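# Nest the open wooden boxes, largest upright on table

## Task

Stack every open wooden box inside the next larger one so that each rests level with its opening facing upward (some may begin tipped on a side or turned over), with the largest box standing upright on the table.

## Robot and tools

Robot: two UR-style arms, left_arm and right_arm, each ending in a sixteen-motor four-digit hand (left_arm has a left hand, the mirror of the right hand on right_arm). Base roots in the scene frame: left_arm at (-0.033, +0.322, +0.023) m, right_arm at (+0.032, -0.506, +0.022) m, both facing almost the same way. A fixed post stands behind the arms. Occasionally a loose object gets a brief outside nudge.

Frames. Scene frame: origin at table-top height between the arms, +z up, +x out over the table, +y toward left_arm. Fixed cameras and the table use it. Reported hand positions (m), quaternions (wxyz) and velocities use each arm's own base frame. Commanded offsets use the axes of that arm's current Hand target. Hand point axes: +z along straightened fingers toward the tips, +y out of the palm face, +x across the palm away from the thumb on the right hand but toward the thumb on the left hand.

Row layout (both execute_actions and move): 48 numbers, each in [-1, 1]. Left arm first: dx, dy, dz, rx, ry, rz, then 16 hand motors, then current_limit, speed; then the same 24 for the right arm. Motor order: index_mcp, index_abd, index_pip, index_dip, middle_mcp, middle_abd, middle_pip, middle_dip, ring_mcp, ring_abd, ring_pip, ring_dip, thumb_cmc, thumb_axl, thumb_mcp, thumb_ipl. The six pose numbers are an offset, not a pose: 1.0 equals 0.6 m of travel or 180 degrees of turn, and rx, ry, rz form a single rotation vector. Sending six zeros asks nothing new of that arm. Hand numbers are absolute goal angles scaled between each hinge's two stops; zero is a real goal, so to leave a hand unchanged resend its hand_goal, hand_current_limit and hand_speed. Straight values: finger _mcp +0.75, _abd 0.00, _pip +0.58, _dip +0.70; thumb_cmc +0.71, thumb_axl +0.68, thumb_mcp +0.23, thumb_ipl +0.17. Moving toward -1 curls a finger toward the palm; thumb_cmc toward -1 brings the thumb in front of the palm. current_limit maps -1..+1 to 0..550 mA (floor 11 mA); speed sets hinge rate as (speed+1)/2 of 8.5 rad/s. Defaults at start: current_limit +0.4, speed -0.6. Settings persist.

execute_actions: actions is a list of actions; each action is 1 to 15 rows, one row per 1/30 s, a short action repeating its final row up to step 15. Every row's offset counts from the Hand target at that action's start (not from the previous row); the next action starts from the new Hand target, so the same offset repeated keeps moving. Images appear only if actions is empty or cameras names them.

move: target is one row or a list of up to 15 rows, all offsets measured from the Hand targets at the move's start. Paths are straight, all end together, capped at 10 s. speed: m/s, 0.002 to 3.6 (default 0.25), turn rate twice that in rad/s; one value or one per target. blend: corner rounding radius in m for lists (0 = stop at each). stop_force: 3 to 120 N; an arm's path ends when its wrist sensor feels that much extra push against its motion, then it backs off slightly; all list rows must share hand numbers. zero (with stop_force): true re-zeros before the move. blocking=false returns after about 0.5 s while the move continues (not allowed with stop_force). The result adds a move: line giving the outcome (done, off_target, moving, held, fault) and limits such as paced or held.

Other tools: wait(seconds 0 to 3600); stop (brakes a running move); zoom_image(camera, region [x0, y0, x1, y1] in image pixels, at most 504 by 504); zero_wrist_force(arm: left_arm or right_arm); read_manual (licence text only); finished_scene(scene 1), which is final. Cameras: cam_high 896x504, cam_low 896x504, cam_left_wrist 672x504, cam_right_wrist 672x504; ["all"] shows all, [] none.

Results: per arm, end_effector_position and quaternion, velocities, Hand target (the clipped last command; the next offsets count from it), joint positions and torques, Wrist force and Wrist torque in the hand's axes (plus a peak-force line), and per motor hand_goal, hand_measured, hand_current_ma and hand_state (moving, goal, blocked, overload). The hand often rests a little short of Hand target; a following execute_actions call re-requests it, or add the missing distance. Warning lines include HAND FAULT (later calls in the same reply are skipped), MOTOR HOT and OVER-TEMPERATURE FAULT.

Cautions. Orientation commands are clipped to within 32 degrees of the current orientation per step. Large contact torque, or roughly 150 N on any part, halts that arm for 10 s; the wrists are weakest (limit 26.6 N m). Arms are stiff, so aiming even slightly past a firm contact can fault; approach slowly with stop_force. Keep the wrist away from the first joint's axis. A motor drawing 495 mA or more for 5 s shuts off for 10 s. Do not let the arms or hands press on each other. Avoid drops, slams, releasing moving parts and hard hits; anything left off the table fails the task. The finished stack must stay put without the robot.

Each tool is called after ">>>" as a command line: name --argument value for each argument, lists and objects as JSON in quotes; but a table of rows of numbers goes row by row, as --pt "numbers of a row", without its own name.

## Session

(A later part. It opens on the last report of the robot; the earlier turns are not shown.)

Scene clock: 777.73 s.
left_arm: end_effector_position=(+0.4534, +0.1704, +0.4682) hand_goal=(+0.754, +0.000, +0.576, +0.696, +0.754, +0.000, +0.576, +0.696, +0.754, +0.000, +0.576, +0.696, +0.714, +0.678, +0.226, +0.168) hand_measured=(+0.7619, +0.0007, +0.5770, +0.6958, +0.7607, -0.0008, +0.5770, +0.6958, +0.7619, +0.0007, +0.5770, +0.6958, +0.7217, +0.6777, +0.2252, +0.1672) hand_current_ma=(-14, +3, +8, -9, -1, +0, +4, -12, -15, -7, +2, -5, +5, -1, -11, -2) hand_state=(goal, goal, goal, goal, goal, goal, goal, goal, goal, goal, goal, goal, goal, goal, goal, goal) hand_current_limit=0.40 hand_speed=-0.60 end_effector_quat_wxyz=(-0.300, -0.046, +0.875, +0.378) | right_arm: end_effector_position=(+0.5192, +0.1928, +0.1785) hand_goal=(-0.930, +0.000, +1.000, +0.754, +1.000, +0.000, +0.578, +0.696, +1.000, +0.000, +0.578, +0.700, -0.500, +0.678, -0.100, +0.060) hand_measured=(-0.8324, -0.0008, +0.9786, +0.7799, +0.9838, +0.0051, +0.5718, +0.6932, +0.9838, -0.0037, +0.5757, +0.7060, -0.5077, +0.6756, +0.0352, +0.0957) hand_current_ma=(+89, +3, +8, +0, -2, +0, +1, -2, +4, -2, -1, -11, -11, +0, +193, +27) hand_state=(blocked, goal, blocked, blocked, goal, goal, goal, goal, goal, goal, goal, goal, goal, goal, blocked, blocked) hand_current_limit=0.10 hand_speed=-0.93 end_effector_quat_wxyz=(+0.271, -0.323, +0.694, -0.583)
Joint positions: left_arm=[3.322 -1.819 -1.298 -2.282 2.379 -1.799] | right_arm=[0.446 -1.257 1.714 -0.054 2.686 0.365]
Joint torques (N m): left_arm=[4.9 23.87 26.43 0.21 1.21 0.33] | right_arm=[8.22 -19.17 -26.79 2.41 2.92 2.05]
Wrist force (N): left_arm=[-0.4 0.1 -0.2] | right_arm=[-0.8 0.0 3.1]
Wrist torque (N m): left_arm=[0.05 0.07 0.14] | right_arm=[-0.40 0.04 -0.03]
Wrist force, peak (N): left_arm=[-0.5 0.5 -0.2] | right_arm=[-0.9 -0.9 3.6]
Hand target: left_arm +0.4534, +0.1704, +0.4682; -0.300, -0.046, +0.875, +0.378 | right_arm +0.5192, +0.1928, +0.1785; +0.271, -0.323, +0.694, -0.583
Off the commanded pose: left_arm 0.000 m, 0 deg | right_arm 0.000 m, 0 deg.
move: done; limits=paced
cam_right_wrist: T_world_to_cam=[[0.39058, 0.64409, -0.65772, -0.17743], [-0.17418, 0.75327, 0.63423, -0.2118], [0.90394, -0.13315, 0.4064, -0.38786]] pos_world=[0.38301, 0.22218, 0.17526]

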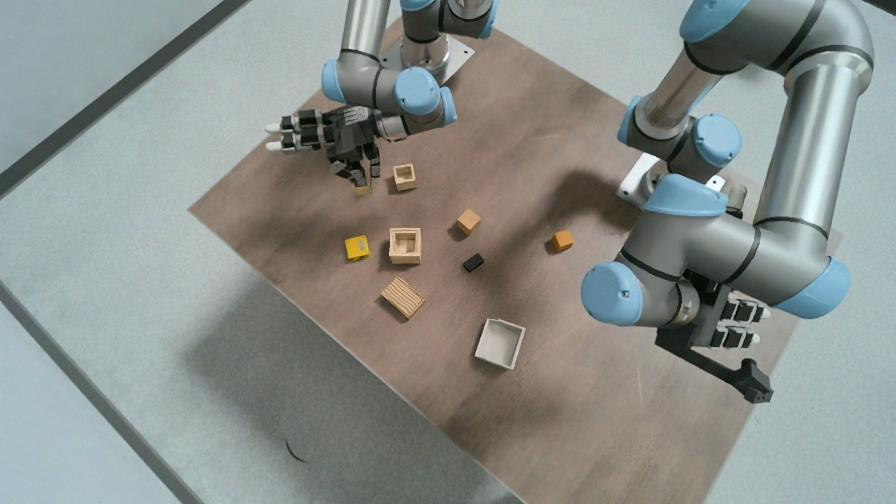

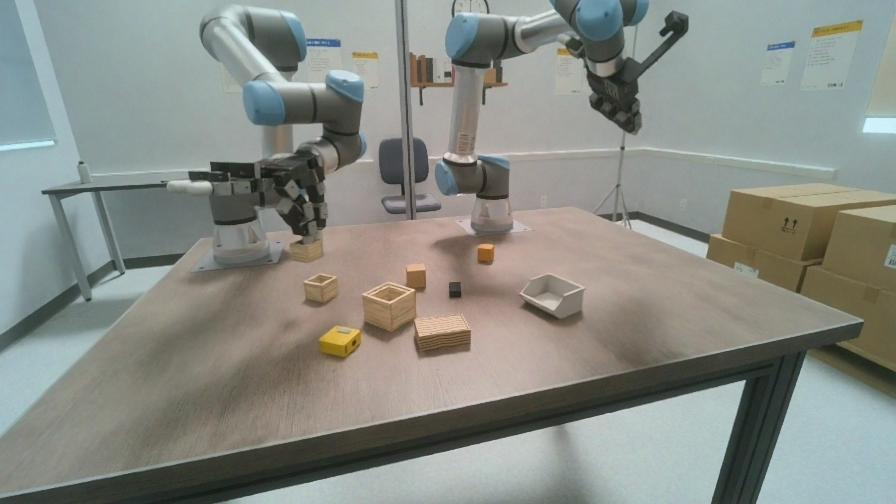

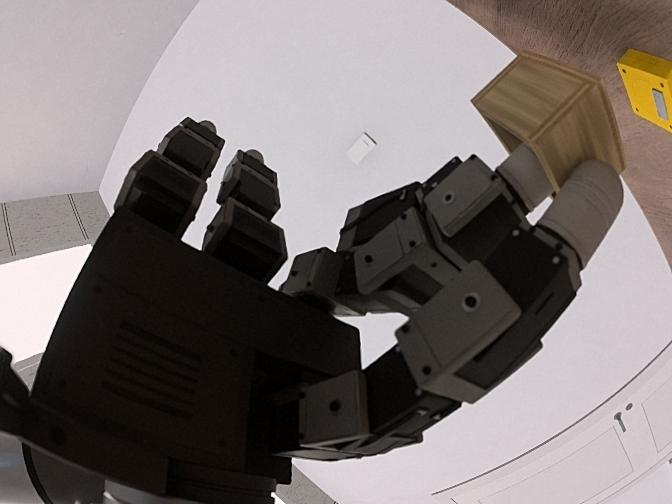

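>>> move --target '[0,0,0,0,0,0,0.754,0,0.576,0.696,0.754,0,0.576,0.696,0.754,0,0.576,0.696,0.714,0.678,0.226,0.168,0.4,-0.6,0.1308,0.129,-0.1555,0,0,0,-0.93,0,1.0,0.754,1,0,0.577,0.696,1,0,0.577,0.7,-0.5,0.678,-0.10,0.059,0.1,-0.93]' --speed 0.12 --cameras '["all"]'

Scene clock: 795.27 s.
left_arm: end_effector_position=(+0.4534, +0.1704, +0.4682) hand_goal=(+0.754, +0.000, +0.576, +0.696, +0.754, +0.000, +0.576, +0.696, +0.754, +0.000, +0.576, +0.696, +0.714, +0.678, +0.226, +0.168) hand_measured=(+0.7619, -0.0008, +0.5770, +0.6958, +0.7607, +0.0007, +0.5770, +0.6958, +0.7619, -0.0008, +0.5770, +0.6958, +0.7205, +0.6767, +0.2242, +0.1681) hand_current_ma=(-3, +0, +4, -12, +7, +1, +5, +0, -3, -3, -1, -7, +11, -10, +4, +0) hand_state=(goal, goal, goal, goal, goal, goal, goal, goal, goal, goal, goal, goal, goal, goal, goal, goal) hand_current_limit=0.40 hand_speed=-0.60 end_effector_quat_wxyz=(-0.300, -0.046, +0.875, +0.378) | right_arm: end_effector_position=(+0.3881, +0.2007, +0.1184) hand_goal=(-0.930, +0.000, +1.000, +0.754, +1.000, +0.000, +0.578, +0.696, +1.000, +0.000, +0.578, +0.700, -0.500, +0.678, -0.100, +0.060) hand_measured=(-0.8312, -0.0008, +0.9786, +0.7799, +0.9850, +0.0036, +0.5718, +0.6920, +0.9826, -0.0037, +0.5757, +0.7073, -0.5077, +0.6756, +0.0352, +0.0947) hand_current_ma=(+83, +3, +11, +9, +9, -6, +4, -6, +4, -8, -2, -1, -11, +6, +203, +27) hand_state=(blocked, goal, blocked, blocked, goal, goal, goal, goal, goal, goal, goal, goal, goal, goal, blocked, blocked) hand_current_limit=0.10 hand_speed=-0.93 end_effector_quat_wxyz=(+0.271, -0.323, +0.694, -0.583)
Joint positions: left_arm=[3.322 -1.819 -1.298 -2.282 2.379 -1.799] | right_arm=[0.631 -1.294 1.983 -0.051 2.847 0.616]
Joint torques (N m): left_arm=[4.78 24.12 26.95 0.19 1.35 0.52] | right_arm=[8.84 -13.79 -25.29 2.52 3.2 1.71]
Wrist force (N): left_arm=[-0.3 0.0 -0.1] | right_arm=[-0.5 0.0 3.3]
Wrist torque (N m): left_arm=[0.03 0.07 0.14] | right_arm=[-0.40 -0.03 0.03]
Wrist force, peak (N): left_arm=[-0.8 0.1 -0.3] | right_arm=[-1.3 -0.4 3.7]
Hand target: left_arm +0.4534, +0.1704, +0.4682; -0.300, -0.046, +0.875, +0.378 | right_arm +0.3881, +0.2007, +0.1184; +0.271, -0.323, +0.694, -0.583
Off the commanded pose: left_arm 0.000 m, 0 deg | right_arm 0.000 m, 0 deg.
move: done
cam_left_wrist: T_world_to_cam=[[0.55403, -0.16942, -0.81508, 0.13147], [-0.03214, -0.9827, 0.18241, 0.04899], [-0.83188, -0.07487, -0.54989, 0.76993]] pos_world=[0.56922, 0.12806, 0.5216]
cam_right_wrist: T_world_to_cam=[[0.39054, 0.64397, -0.65786, -0.17079], [-0.17393, 0.75336, 0.63419, -0.20255], [0.904, -0.13326, 0.40623, -0.24385]] pos_world=[0.25191, 0.23008, 0.11516]

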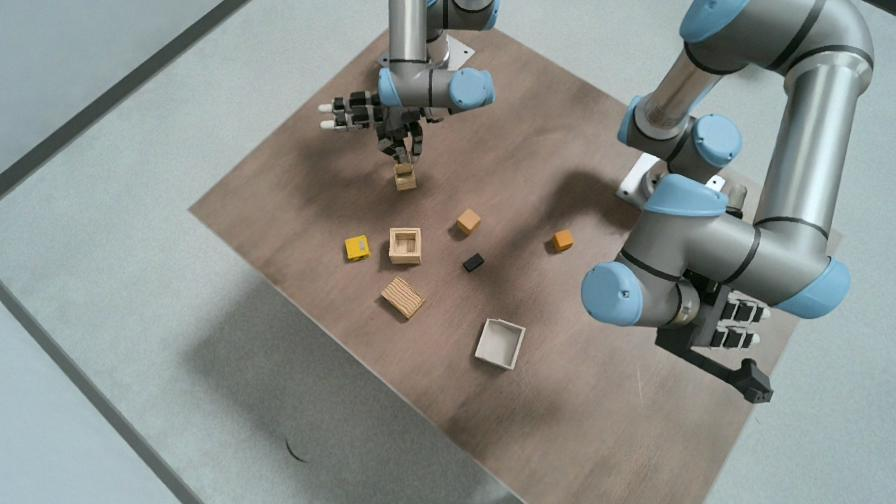

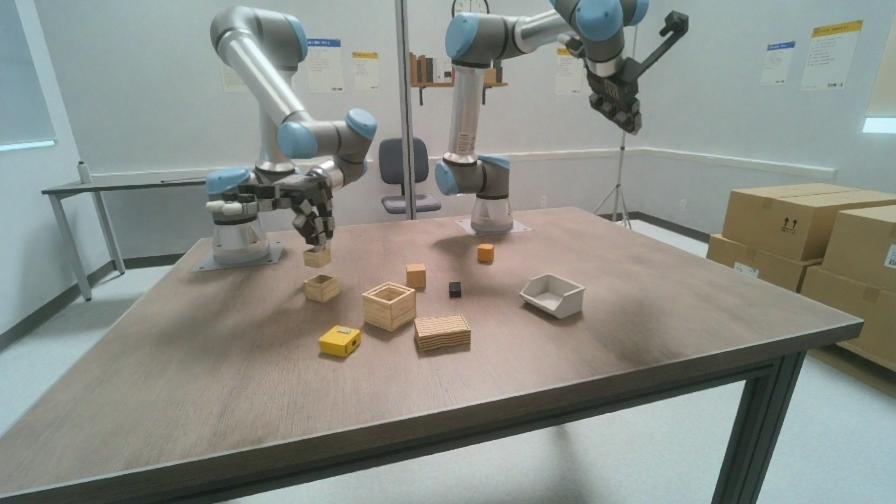

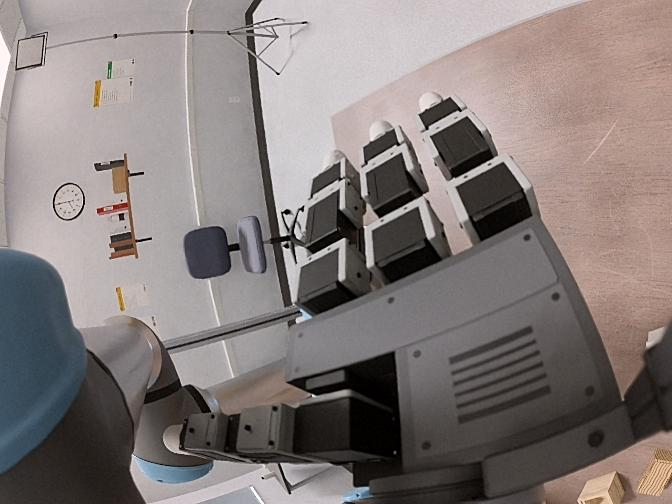

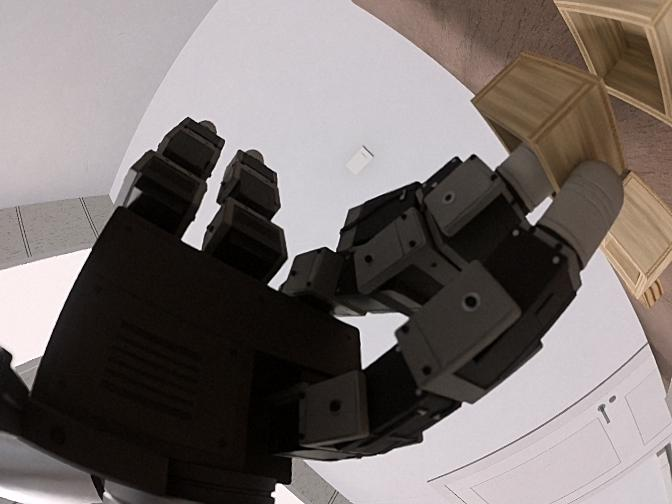

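>>> zoom_image --camera "cam_high" --region '[360, 120, 460, 220]'

>>> zoom_image --camera "cam_low" --region '[270, 210, 370, 310]'

>>> zoom_image --camera "cam_right_wrist" --region '[440, 0, 672, 300]'

Scaled by 5.040 from the camera's image (finer frame: 1280x720).

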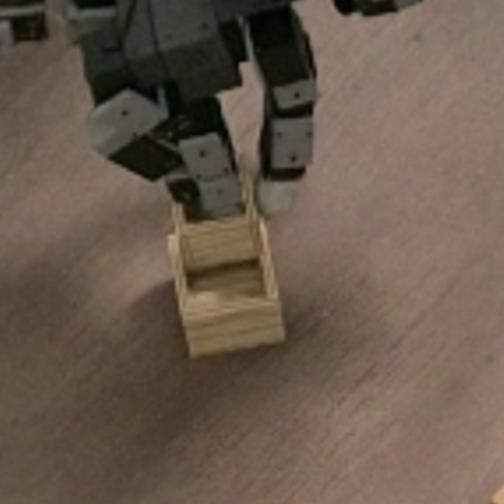

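Scaled by 5.040 from the camera's image (finer frame: 1280x720).

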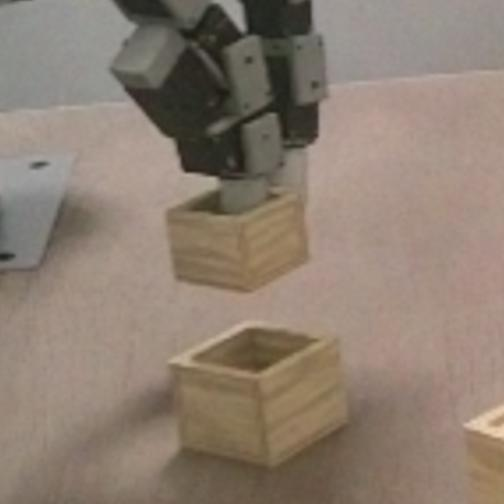

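Scaled by 1.680 from the camera's image (finer frame: 960x720).

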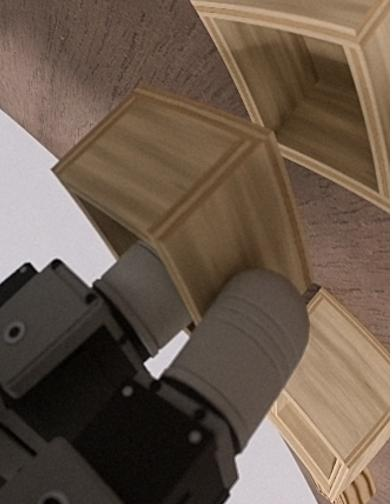

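>>> zoom_image --camera "cam_high" --region '[385, 150, 425, 195]'

>>> zoom_image --camera "cam_low" --region '[295, 240, 345, 310]'

>>> zoom_image --camera "cam_right_wrist" --region '[460, 40, 672, 310]'

Scaled by 11.200 from the camera's image (finer frame: 1280x720).

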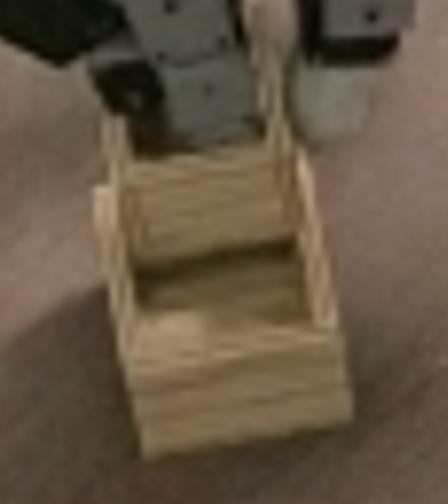

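Scaled by 7.200 from the camera's image (finer frame: 1280x720).

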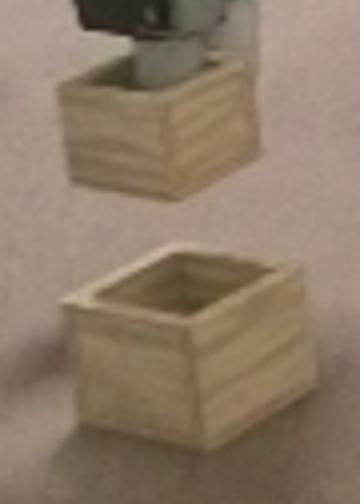

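Scaled by 1.867 from the camera's image (finer frame: 960x720).

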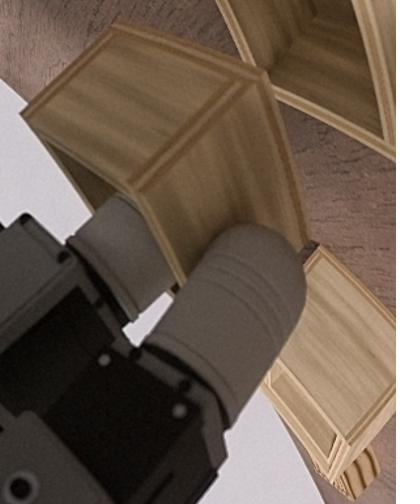

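>>> move --target '[0,0,0,0,0,0,0.754,0,0.576,0.696,0.754,0,0.576,0.696,0.754,0,0.576,0.696,0.714,0.678,0.226,0.168,0.4,-0.6,-0.004,0.0483,0.018,-0.0444,0.0048,-0.0274,-0.93,0,1.0,0.754,1,0,0.577,0.696,1,0,0.577,0.7,-0.5,0.678,-0.10,0.059,0.1,-0.93]' --speed 0.06 --cameras '["cam_high","cam_low","cam_right_wrist"]'

>>> zoom_image --camera "cam_high" --region '[385, 150, 425, 195]'

>>> zoom_image --camera "cam_low" --region '[295, 240, 345, 310]'

>>> zoom_image --camera "cam_right_wrist" --region '[460, 40, 672, 310]'

Scene clock: 839.23 s.
left_arm: end_effector_position=(+0.4534, +0.1704, +0.4682) hand_goal=(+0.754, +0.000, +0.576, +0.696, +0.754, +0.000, +0.576, +0.696, +0.754, +0.000, +0.576, +0.696, +0.714, +0.678, +0.226, +0.168) hand_measured=(+0.7619, +0.0007, +0.5770, +0.6958, +0.7607, -0.0008, +0.5770, +0.6958, +0.7631, +0.0007, +0.5770, +0.6958, +0.7217, +0.6767, +0.2252, +0.1681) hand_current_ma=(-6, -1, +6, -1, +10, +3, +14, -3, -4, -3, +4, -2, +5, -6, +3, -3) hand_state=(goal, goal, goal, goal, goal, goal, goal, goal, goal, goal, goal, goal, goal, goal, goal, goal) hand_current_limit=0.40 hand_speed=-0.60 end_effector_quat_wxyz=(-0.300, -0.046, +0.875, +0.378) | right_arm: end_effector_position=(+0.3939, +0.1989, +0.0881) hand_goal=(-0.930, +0.000, +1.000, +0.754, +1.000, +0.000, +0.578, +0.696, +1.000, +0.000, +0.578, +0.700, -0.500, +0.678, -0.100, +0.060) hand_measured=(-0.8312, -0.0008, +0.9786, +0.7786, +0.9850, +0.0036, +0.5718, +0.6932, +0.9838, +0.0007, +0.5744, +0.7073, -0.5065, +0.6767, +0.0352, +0.0947) hand_current_ma=(+77, +14, +4, -1, -13, -5, +0, -14, +1, +9, +0, -8, -9, +3, +196, +32) hand_state=(blocked, goal, blocked, blocked, goal, goal, goal, goal, goal, goal, goal, goal, goal, goal, blocked, blocked) hand_current_limit=0.10 hand_speed=-0.93 end_effector_quat_wxyz=(+0.217, -0.366, +0.721, -0.547)
Joint positions: left_arm=[3.322 -1.819 -1.298 -2.282 2.379 -1.799] | right_arm=[0.576 -1.207 1.914 0.169 2.731 0.741]
Joint torques (N m): left_arm=[4.5 24.58 25.19 0.05 1.21 0.42] | right_arm=[-8.18 -17.57 -26.21 3.36 -0.94 1.65]
Wrist force (N): left_arm=[-0.5 0.0 -0.2] | right_arm=[-0.9 -0.3 3.4]
Wrist torque (N m): left_arm=[0.04 0.09 0.13] | right_arm=[-0.39 0.02 -0.01]
Wrist force, peak (N): left_arm=[-0.6 0.0 -0.3] | right_arm=[-0.9 0.1 3.8]
Hand target: left_arm +0.4534, +0.1704, +0.4682; -0.300, -0.046, +0.875, +0.378 | right_arm +0.3939, +0.1989, +0.0880; +0.217, -0.366, +0.721, -0.547
Off the commanded pose: left_arm 0.000 m, 0 deg | right_arm 0.000 m, 0 deg.
move: done
cam_right_wrist: T_world_to_cam=[[0.28018, 0.65976, -0.69729, -0.14806], [-0.0675, 0.73812, 0.67128, -0.22318], [0.95757, -0.14101, 0.25134, -0.24292]] pos_world=[0.25904, 0.22817, 0.10763]

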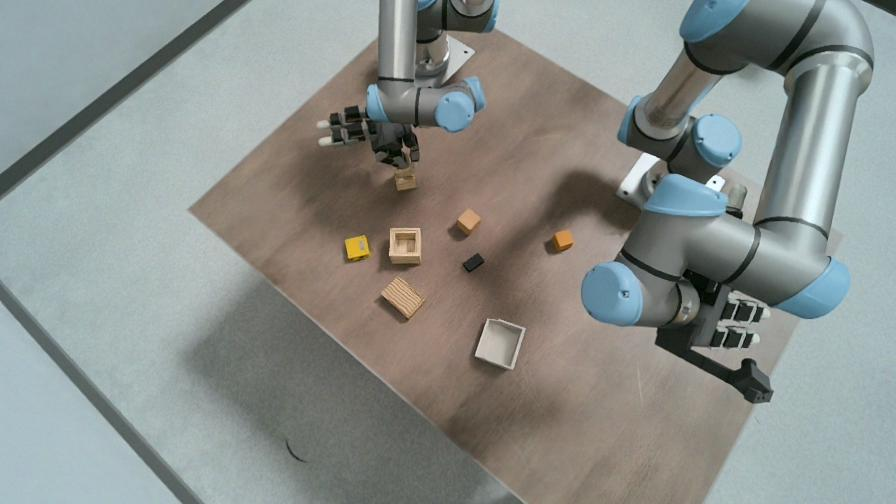

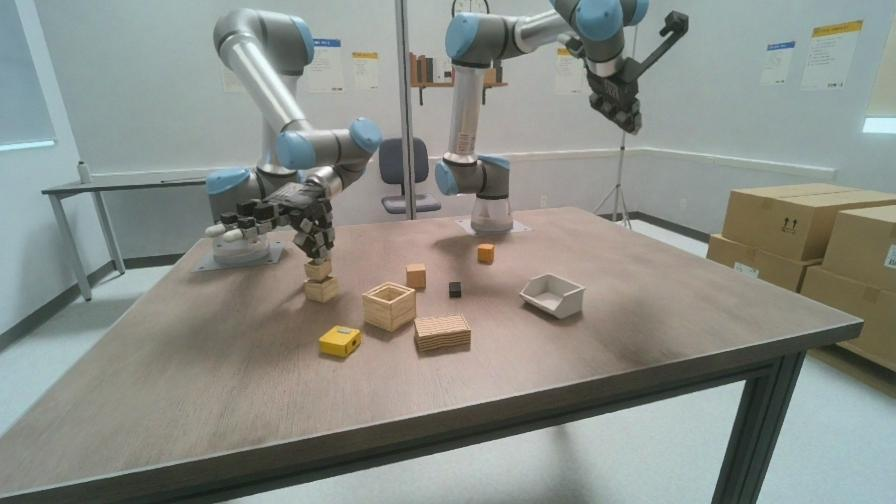

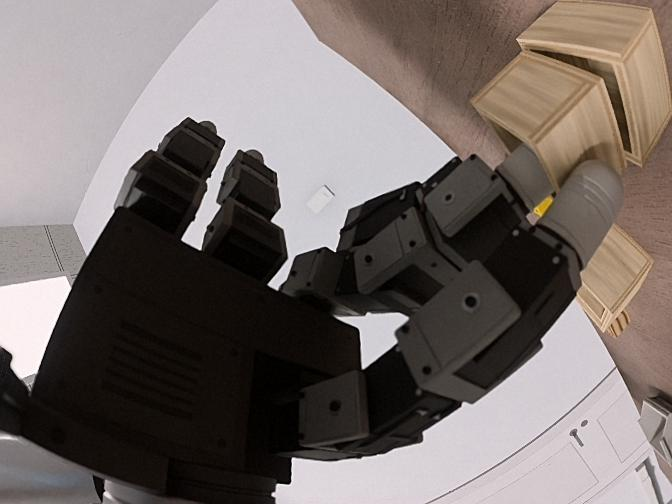

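Scaled by 11.200 from the camera's image (finer frame: 1280x720).

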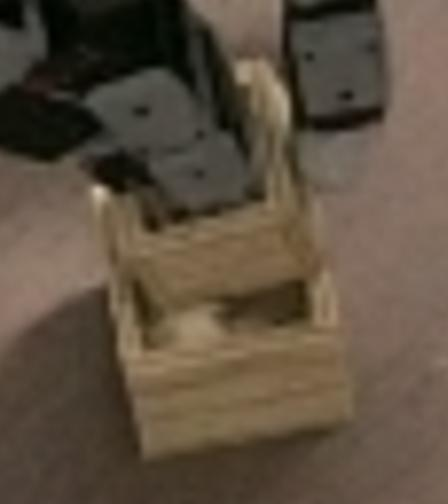

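Scaled by 7.200 from the camera's image (finer frame: 1280x720).

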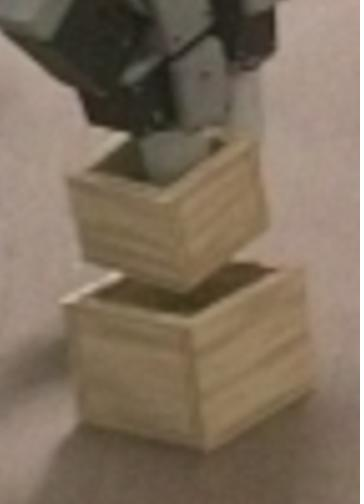

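Scaled by 1.867 from the camera's image (finer frame: 960x720).

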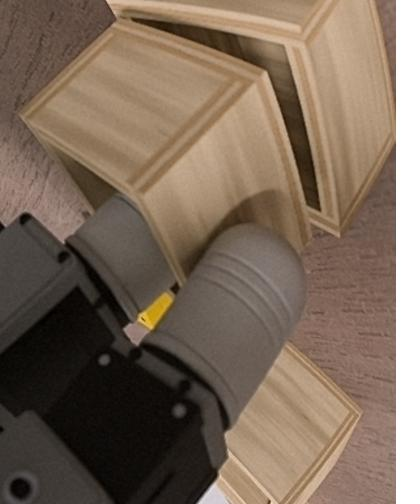

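>>> move --target '[0,0,0,0,0,0,0.754,0,0.576,0.696,0.754,0,0.576,0.696,0.754,0,0.576,0.696,0.714,0.678,0.226,0.168,0.4,-0.6,-0.00146,0.01579,0.00513,0,0,0,-0.93,0,1.0,0.754,1,0,0.577,0.696,1,0,0.577,0.7,-0.5,0.678,-0.10,0.059,0.1,-0.93]' --speed 0.01 --stop_force 3 --cameras '["cam_high","cam_low","cam_right_wrist"]'

>>> zoom_image --camera "cam_high" --region '[385, 150, 425, 195]'

>>> zoom_image --camera "cam_low" --region '[295, 240, 345, 310]'

>>> zoom_image --camera "cam_right_wrist" --region '[460, 40, 672, 310]'

Scene clock: 860.47 s.
left_arm: end_effector_position=(+0.4534, +0.1704, +0.4682) hand_goal=(+0.754, +0.000, +0.576, +0.696, +0.754, +0.000, +0.576, +0.696, +0.754, +0.000, +0.576, +0.696, +0.714, +0.678, +0.226, +0.168) hand_measured=(+0.7607, +0.0007, +0.5770, +0.6958, +0.7619, -0.0008, +0.5770, +0.6958, +0.7619, +0.0007, +0.5770, +0.6958, +0.7205, +0.6777, +0.2242, +0.1681) hand_current_ma=(+0, +4, +8, -10, +3, +16, +13, -5, +11, -7, +2, -10, -3, -9, +12, +2) hand_state=(goal, goal, goal, goal, goal, goal, goal, goal, goal, goal, goal, goal, goal, goal, goal, goal) hand_current_limit=0.40 hand_speed=-0.60 end_effector_quat_wxyz=(-0.300, -0.046, +0.875, +0.378) | right_arm: end_effector_position=(+0.3939, +0.1989, +0.0780) hand_goal=(-0.930, +0.000, +1.000, +0.754, +1.000, +0.000, +0.578, +0.696, +1.000, +0.000, +0.578, +0.700, -0.500, +0.678, -0.100, +0.060) hand_measured=(-0.8312, -0.0008, +0.9786, +0.7799, +0.9838, +0.0036, +0.5705, +0.6932, +0.9838, +0.0007, +0.5757, +0.7060, -0.5065, +0.6756, +0.0352, +0.0967) hand_current_ma=(+76, +8, +4, -2, +4, -1, +4, -8, +10, -2, +1, +0, -4, +2, +198, +32) hand_state=(blocked, goal, blocked, blocked, goal, goal, goal, goal, goal, goal, goal, goal, goal, goal, blocked, blocked) hand_current_limit=0.10 hand_speed=-0.93 end_effector_quat_wxyz=(+0.217, -0.366, +0.721, -0.547)
Joint positions: left_arm=[3.322 -1.819 -1.298 -2.282 2.379 -1.799] | right_arm=[0.576 -1.19 1.922 0.144 2.73 0.742]
Joint torques (N m): left_arm=[4.77 24.11 26.36 0.31 1.39 0.53] | right_arm=[-8.26 -17.22 -5.09 -0.38 -0.29 -2.13]
Wrist force (N): left_arm=[-0.2 0.3 -0.2] | right_arm=[-1.3 -0.9 3.4]
Wrist torque (N m): left_arm=[0.07 0.05 0.15] | right_arm=[-0.46 0.05 -0.03]
Wrist force, peak (N): left_arm=[-0.5 0.0 -0.4] | right_arm=[-1.1 -0.4 3.8]
Hand target: left_arm +0.4534, +0.1704, +0.4682; -0.300, -0.046, +0.875, +0.378 | right_arm +0.3939, +0.1989, +0.0780; +0.217, -0.366, +0.721, -0.547
Off the commanded pose: left_arm 0.000 m, 0 deg | right_arm 0.000 m, 0 deg.
move: done
cam_right_wrist: T_world_to_cam=[[0.28004, 0.65974, -0.69736, -0.15509], [-0.06722, 0.73812, 0.67131, -0.21647], [0.95763, -0.14112, 0.25105, -0.24044]] pos_world=[0.25914, 0.22817, 0.09753]

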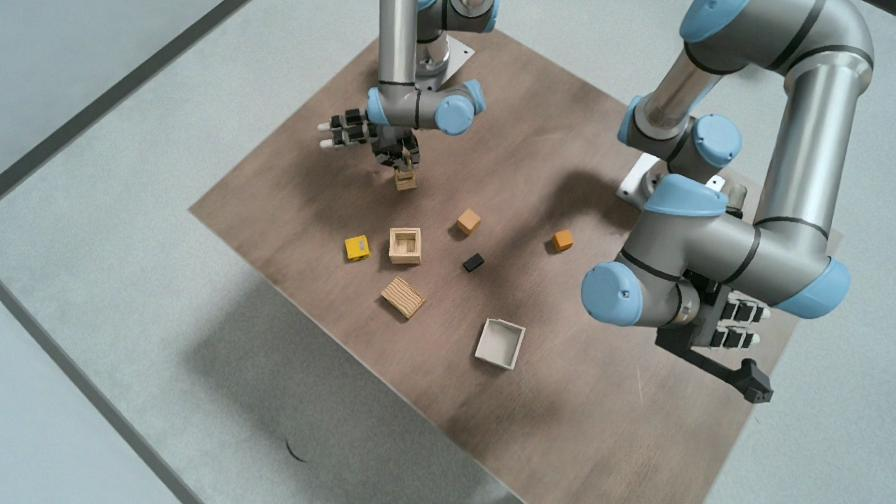

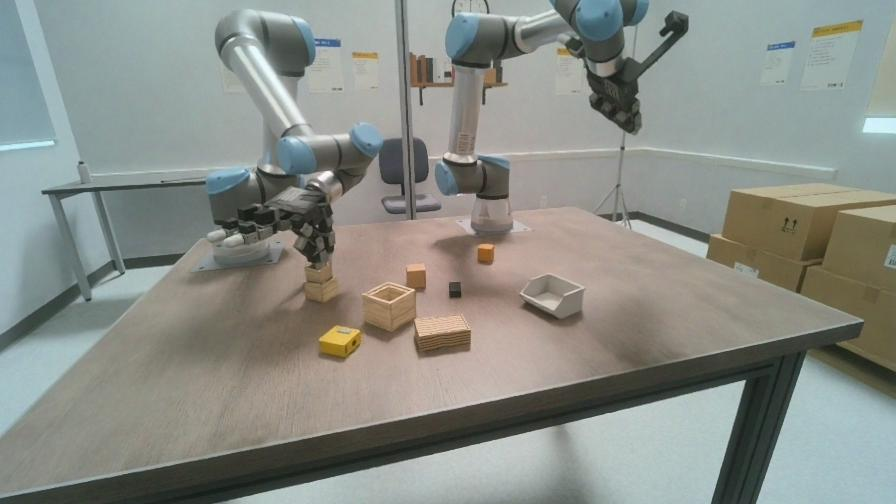

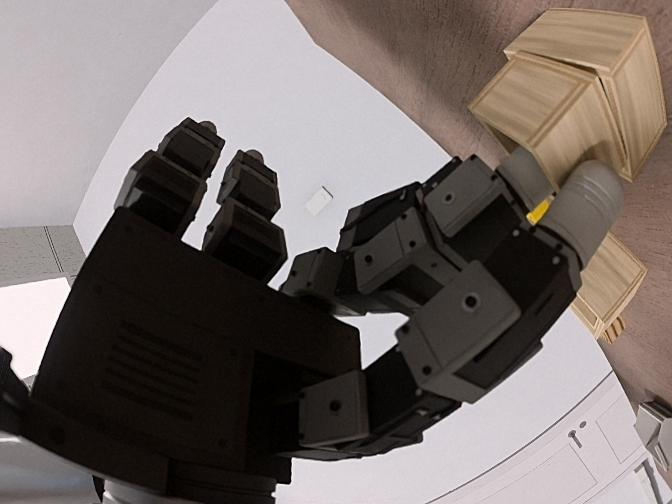

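Scaled by 11.200 from the camera's image (finer frame: 1280x720).

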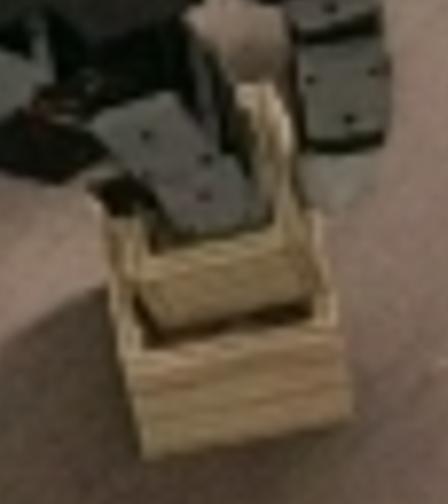

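Scaled by 7.200 from the camera's image (finer frame: 1280x720).

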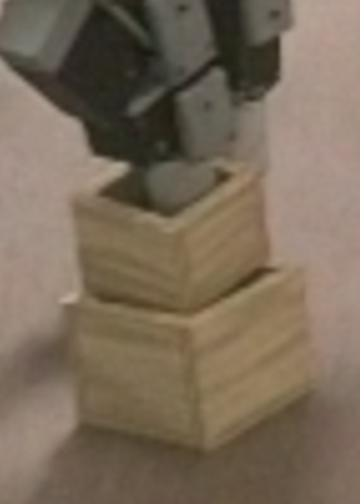

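Scaled by 1.867 from the camera's image (finer frame: 960x720).

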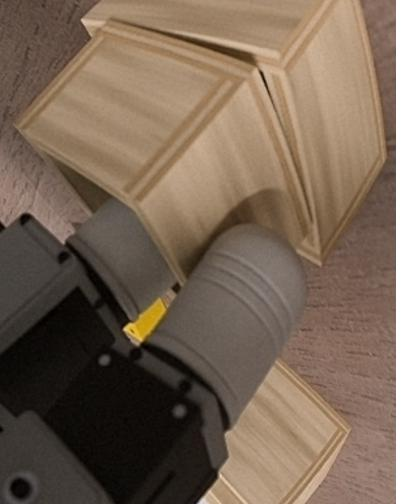

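>>> move --target '[0,0,0,0,0,0,0.754,0,0.576,0.696,0.754,0,0.576,0.696,0.754,0,0.576,0.696,0.714,0.678,0.226,0.168,0.4,-0.6,-0.00827,-0.00327,0.00773,0,0,0,-0.93,0,1.0,0.754,1,0,0.577,0.696,1,0,0.577,0.7,-0.5,0.678,-0.10,0.059,0.1,-0.93]' --speed 0.01 --stop_force 4 --cameras '["cam_high","cam_low","cam_right_wrist"]'

>>> zoom_image --camera "cam_high" --region '[385, 150, 425, 195]'

>>> zoom_image --camera "cam_low" --region '[295, 240, 345, 310]'

>>> zoom_image --camera "cam_right_wrist" --region '[460, 40, 672, 310]'

Scene clock: 868.47 s.
left_arm: end_effector_position=(+0.4534, +0.1704, +0.4682) hand_goal=(+0.754, +0.000, +0.576, +0.696, +0.754, +0.000, +0.576, +0.696, +0.754, +0.000, +0.576, +0.696, +0.714, +0.678, +0.226, +0.168) hand_measured=(+0.7607, -0.0008, +0.5770, +0.6958, +0.7607, +0.0007, +0.5770, +0.6958, +0.7619, -0.0008, +0.5770, +0.6958, +0.7205, +0.6777, +0.2242, +0.1681) hand_current_ma=(+1, +14, +3, -2, +7, +7, +4, -14, -1, -4, +16, -16, +7, -7, +4, -9) hand_state=(goal, goal, goal, goal, goal, goal, goal, goal, goal, goal, goal, goal, goal, goal, goal, goal) hand_current_limit=0.40 hand_speed=-0.60 end_effector_quat_wxyz=(-0.300, -0.046, +0.875, +0.378) | right_arm: end_effector_position=(+0.4010, +0.1995, +0.0780) hand_goal=(-0.930, +0.000, +1.000, +0.754, +1.000, +0.000, +0.578, +0.696, +1.000, +0.000, +0.578, +0.700, -0.500, +0.678, -0.100, +0.060) hand_measured=(-0.8312, -0.0008, +0.9786, +0.7799, +0.9838, +0.0051, +0.5718, +0.6932, +0.9838, +0.0007, +0.5744, +0.7073, -0.5040, +0.6746, +0.0352, +0.0957) hand_current_ma=(+79, +5, +10, +3, -1, +6, +14, -5, +9, -16, -17, -5, -11, +5, +201, +33) hand_state=(blocked, goal, blocked, blocked, goal, goal, goal, goal, goal, goal, goal, goal, goal, goal, blocked, blocked) hand_current_limit=0.10 hand_speed=-0.93 end_effector_quat_wxyz=(+0.217, -0.366, +0.721, -0.547)
Joint positions: left_arm=[3.322 -1.819 -1.298 -2.282 2.379 -1.799] | right_arm=[0.567 -1.184 1.91 0.136 2.725 0.725]
Joint torques (N m): left_arm=[4.59 23.62 25.78 0.39 1.54 0.55] | right_arm=[-8.58 -18.85 -24.42 -0.38 -1.02 -2.2]
Wrist force (N): left_arm=[-0.2 0.1 0.0] | right_arm=[-0.8 -0.5 3.2]
Wrist torque (N m): left_arm=[0.04 0.06 0.15] | right_arm=[-0.39 0.02 0.10]
Wrist force, peak (N): left_arm=[-0.5 -0.2 -0.3] | right_arm=[-1.1 -0.5 3.6]
Hand target: left_arm +0.4534, +0.1704, +0.4682; -0.300, -0.046, +0.875, +0.378 | right_arm +0.4010, +0.1995, +0.0780; +0.217, -0.366, +0.721, -0.547
Off the commanded pose: left_arm 0.000 m, 0 deg | right_arm 0.000 m, 0 deg.
move: done
cam_right_wrist: T_world_to_cam=[[0.28004, 0.65974, -0.69736, -0.15744], [-0.06722, 0.73812, 0.67131, -0.21644], [0.95763, -0.14112, 0.25105, -0.24706]] pos_world=[0.26614, 0.22876, 0.09753]

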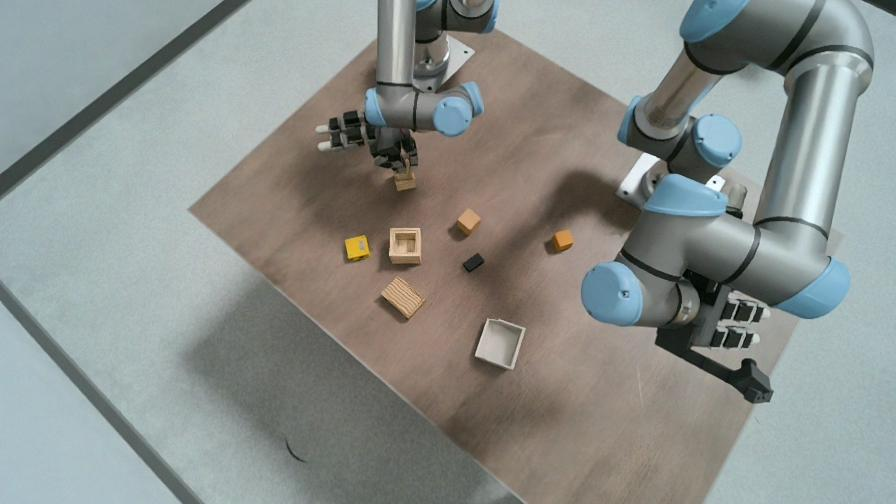

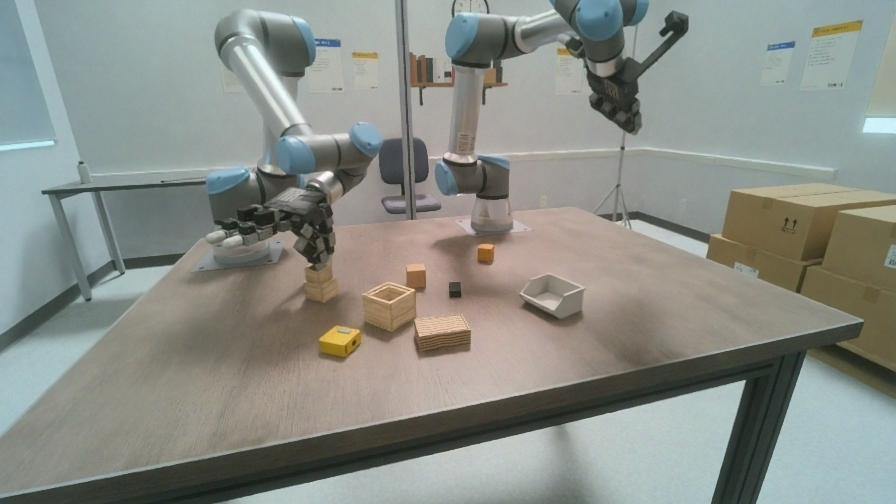

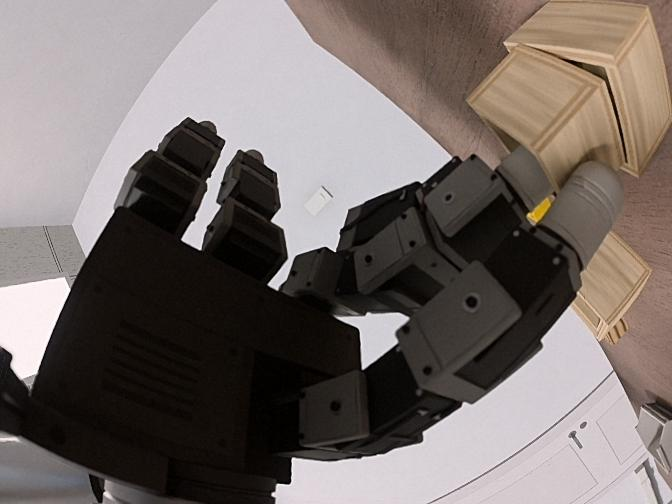

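Scaled by 11.200 from the camera's image (finer frame: 1280x720).

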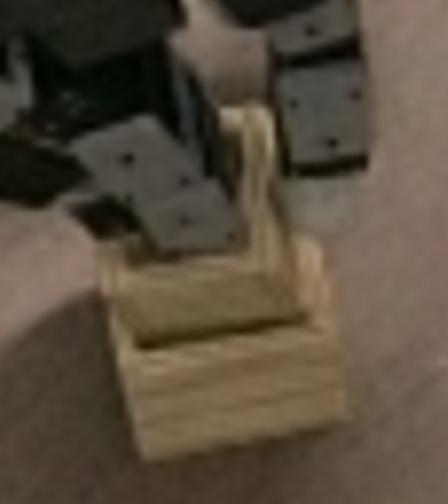

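Scaled by 7.200 from the camera's image (finer frame: 1280x720).

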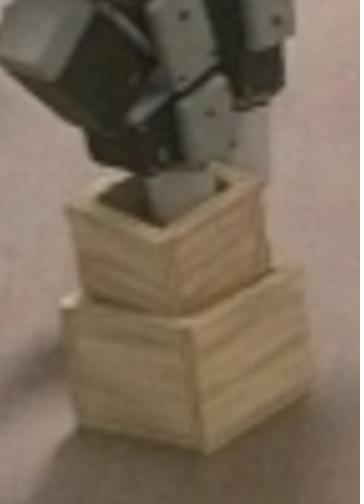

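Scaled by 1.867 from the camera's image (finer frame: 960x720).

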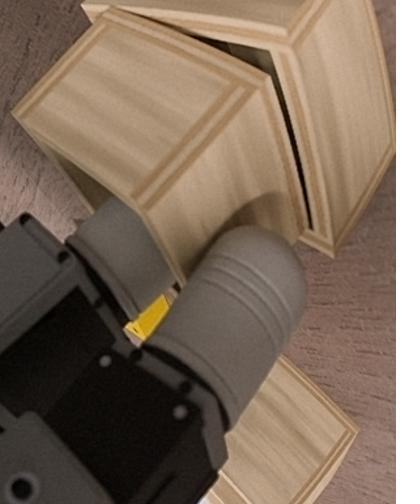

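>>> move --target '[0,0,0,0,0,0,0.754,0,0.576,0.696,0.754,0,0.576,0.696,0.754,0,0.576,0.696,0.714,0.678,0.226,0.168,0.4,-0.6,0.00663,0.0013,-0.0021,0,0,0,-0.93,0,1.0,0.754,1,0,0.577,0.696,1,0,0.577,0.7,-0.5,0.678,-0.10,0.059,0.1,-0.93]' --speed 0.02 --cameras '["cam_high","cam_low","cam_right_wrist"]'

>>> zoom_image --camera "cam_high" --region '[385, 150, 425, 195]'

>>> zoom_image --camera "cam_low" --region '[295, 240, 345, 310]'

>>> zoom_image --camera "cam_right_wrist" --region '[460, 40, 672, 310]'

Scene clock: 893.20 s.
left_arm: end_effector_position=(+0.4534, +0.1704, +0.4682) hand_goal=(+0.754, +0.000, +0.576, +0.696, +0.754, +0.000, +0.576, +0.696, +0.754, +0.000, +0.576, +0.696, +0.714, +0.678, +0.226, +0.168) hand_measured=(+0.7619, +0.0007, +0.5770, +0.6958, +0.7607, -0.0008, +0.5770, +0.6958, +0.7619, +0.0007, +0.5770, +0.6958, +0.7205, +0.6767, +0.2252, +0.1672) hand_current_ma=(-9, +0, +22, -13, -3, +4, +1, -15, -3, -17, +1, -1, +5, +1, +9, -13) hand_state=(goal, goal, goal, goal, goal, goal, goal, goal, goal, goal, goal, goal, goal, goal, goal, goal) hand_current_limit=0.40 hand_speed=-0.60 end_effector_quat_wxyz=(-0.300, -0.046, +0.875, +0.378) | right_arm: end_effector_position=(+0.3974, +0.1974, +0.0780) hand_goal=(-0.930, +0.000, +1.000, +0.754, +1.000, +0.000, +0.578, +0.696, +1.000, +0.000, +0.578, +0.700, -0.500, +0.678, -0.100, +0.060) hand_measured=(-0.8324, +0.0007, +0.9799, +0.7799, +0.9838, +0.0065, +0.5705, +0.6932, +0.9838, +0.0007, +0.5757, +0.7060, -0.5065, +0.6746, +0.0352, +0.0967) hand_current_ma=(+85, +8, +10, +2, -7, +0, +0, -20, +0, -13, -11, +2, -13, +1, +198, +37) hand_state=(blocked, goal, blocked, blocked, goal, goal, goal, goal, goal, goal, goal, goal, goal, goal, blocked, blocked) hand_current_limit=0.10 hand_speed=-0.93 end_effector_quat_wxyz=(+0.217, -0.366, +0.721, -0.547)
Joint positions: left_arm=[3.322 -1.819 -1.298 -2.282 2.379 -1.799] | right_arm=[0.567 -1.192 1.921 0.133 2.725 0.726]
Joint torques (N m): left_arm=[4.42 24.8 25.94 0.39 1.57 0.44] | right_arm=[10.12 -39.93 -5.83 -0.2 3.45 2.04]
Wrist force (N): left_arm=[-0.2 -0.1 -0.4] | right_arm=[-1.4 -1.0 3.1]
Wrist torque (N m): left_arm=[0.05 0.05 0.16] | right_arm=[-0.43 0.08 0.05]
Wrist force, peak (N): left_arm=[-0.4 -0.2 -0.6] | right_arm=[-1.4 -0.6 3.5]
Hand target: left_arm +0.4534, +0.1704, +0.4682; -0.300, -0.046, +0.875, +0.378 | right_arm +0.3973, +0.1974, +0.0780; +0.217, -0.366, +0.721, -0.547
Off the commanded pose: left_arm 0.000 m, 0 deg | right_arm 0.000 m, 0 deg.
move: done
cam_right_wrist: T_world_to_cam=[[0.28004, 0.65972, -0.69738, -0.15507], [-0.06721, 0.73814, 0.67129, -0.21513], [0.95763, -0.14112, 0.25105, -0.24401]] pos_world=[0.26264, 0.22667, 0.09753]

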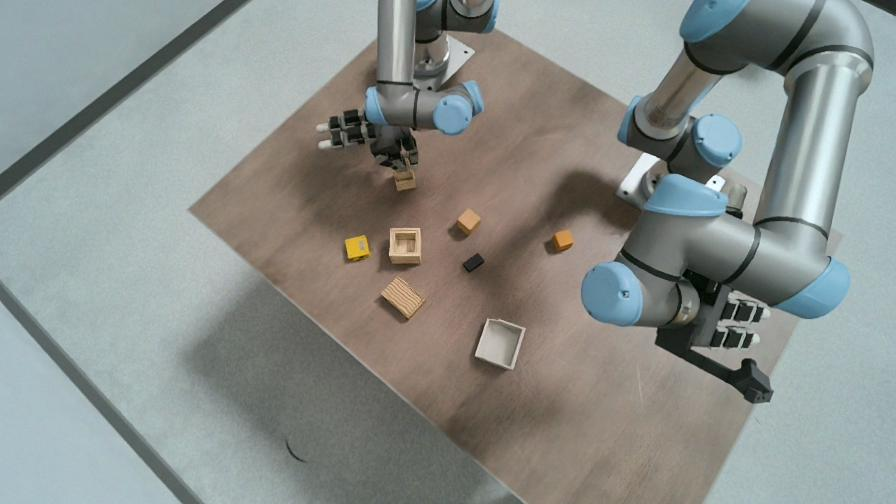

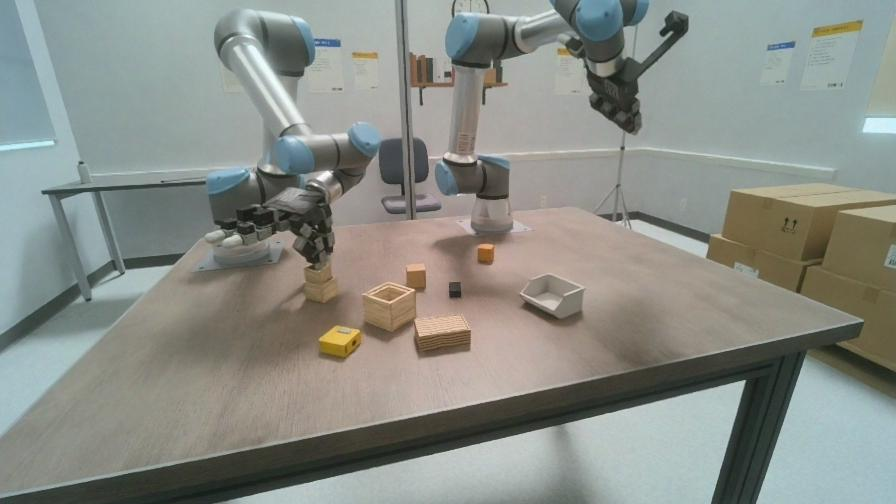

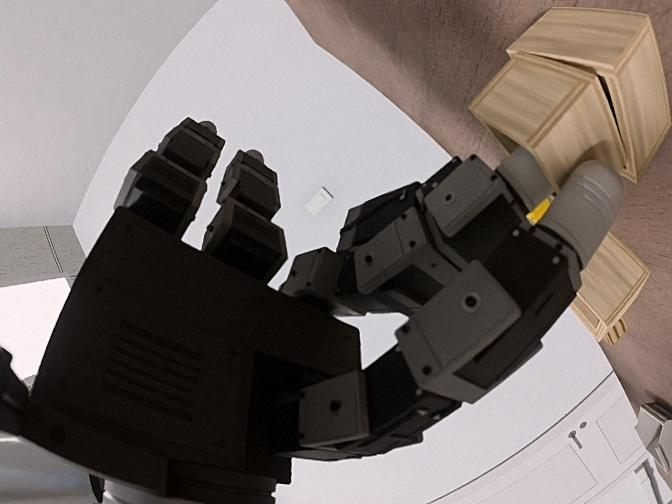

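Scaled by 11.200 from the camera's image (finer frame: 1280x720).

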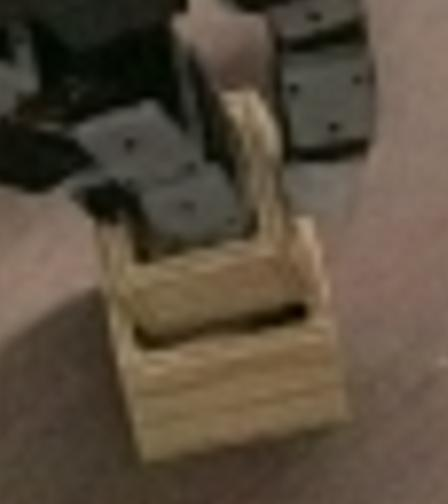

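Scaled by 7.200 from the camera's image (finer frame: 1280x720).

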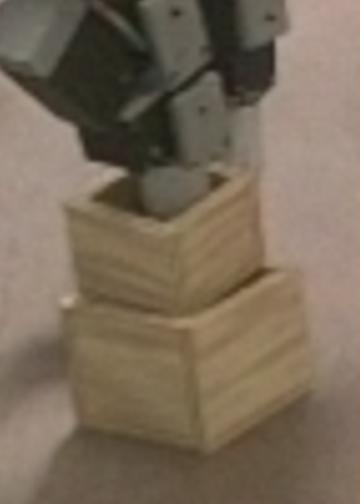

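Scaled by 1.867 from the camera's image (finer frame: 960x720).

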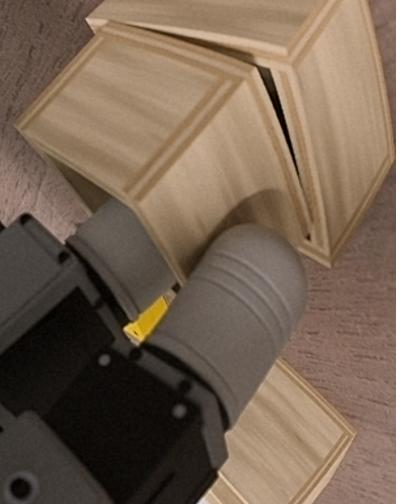

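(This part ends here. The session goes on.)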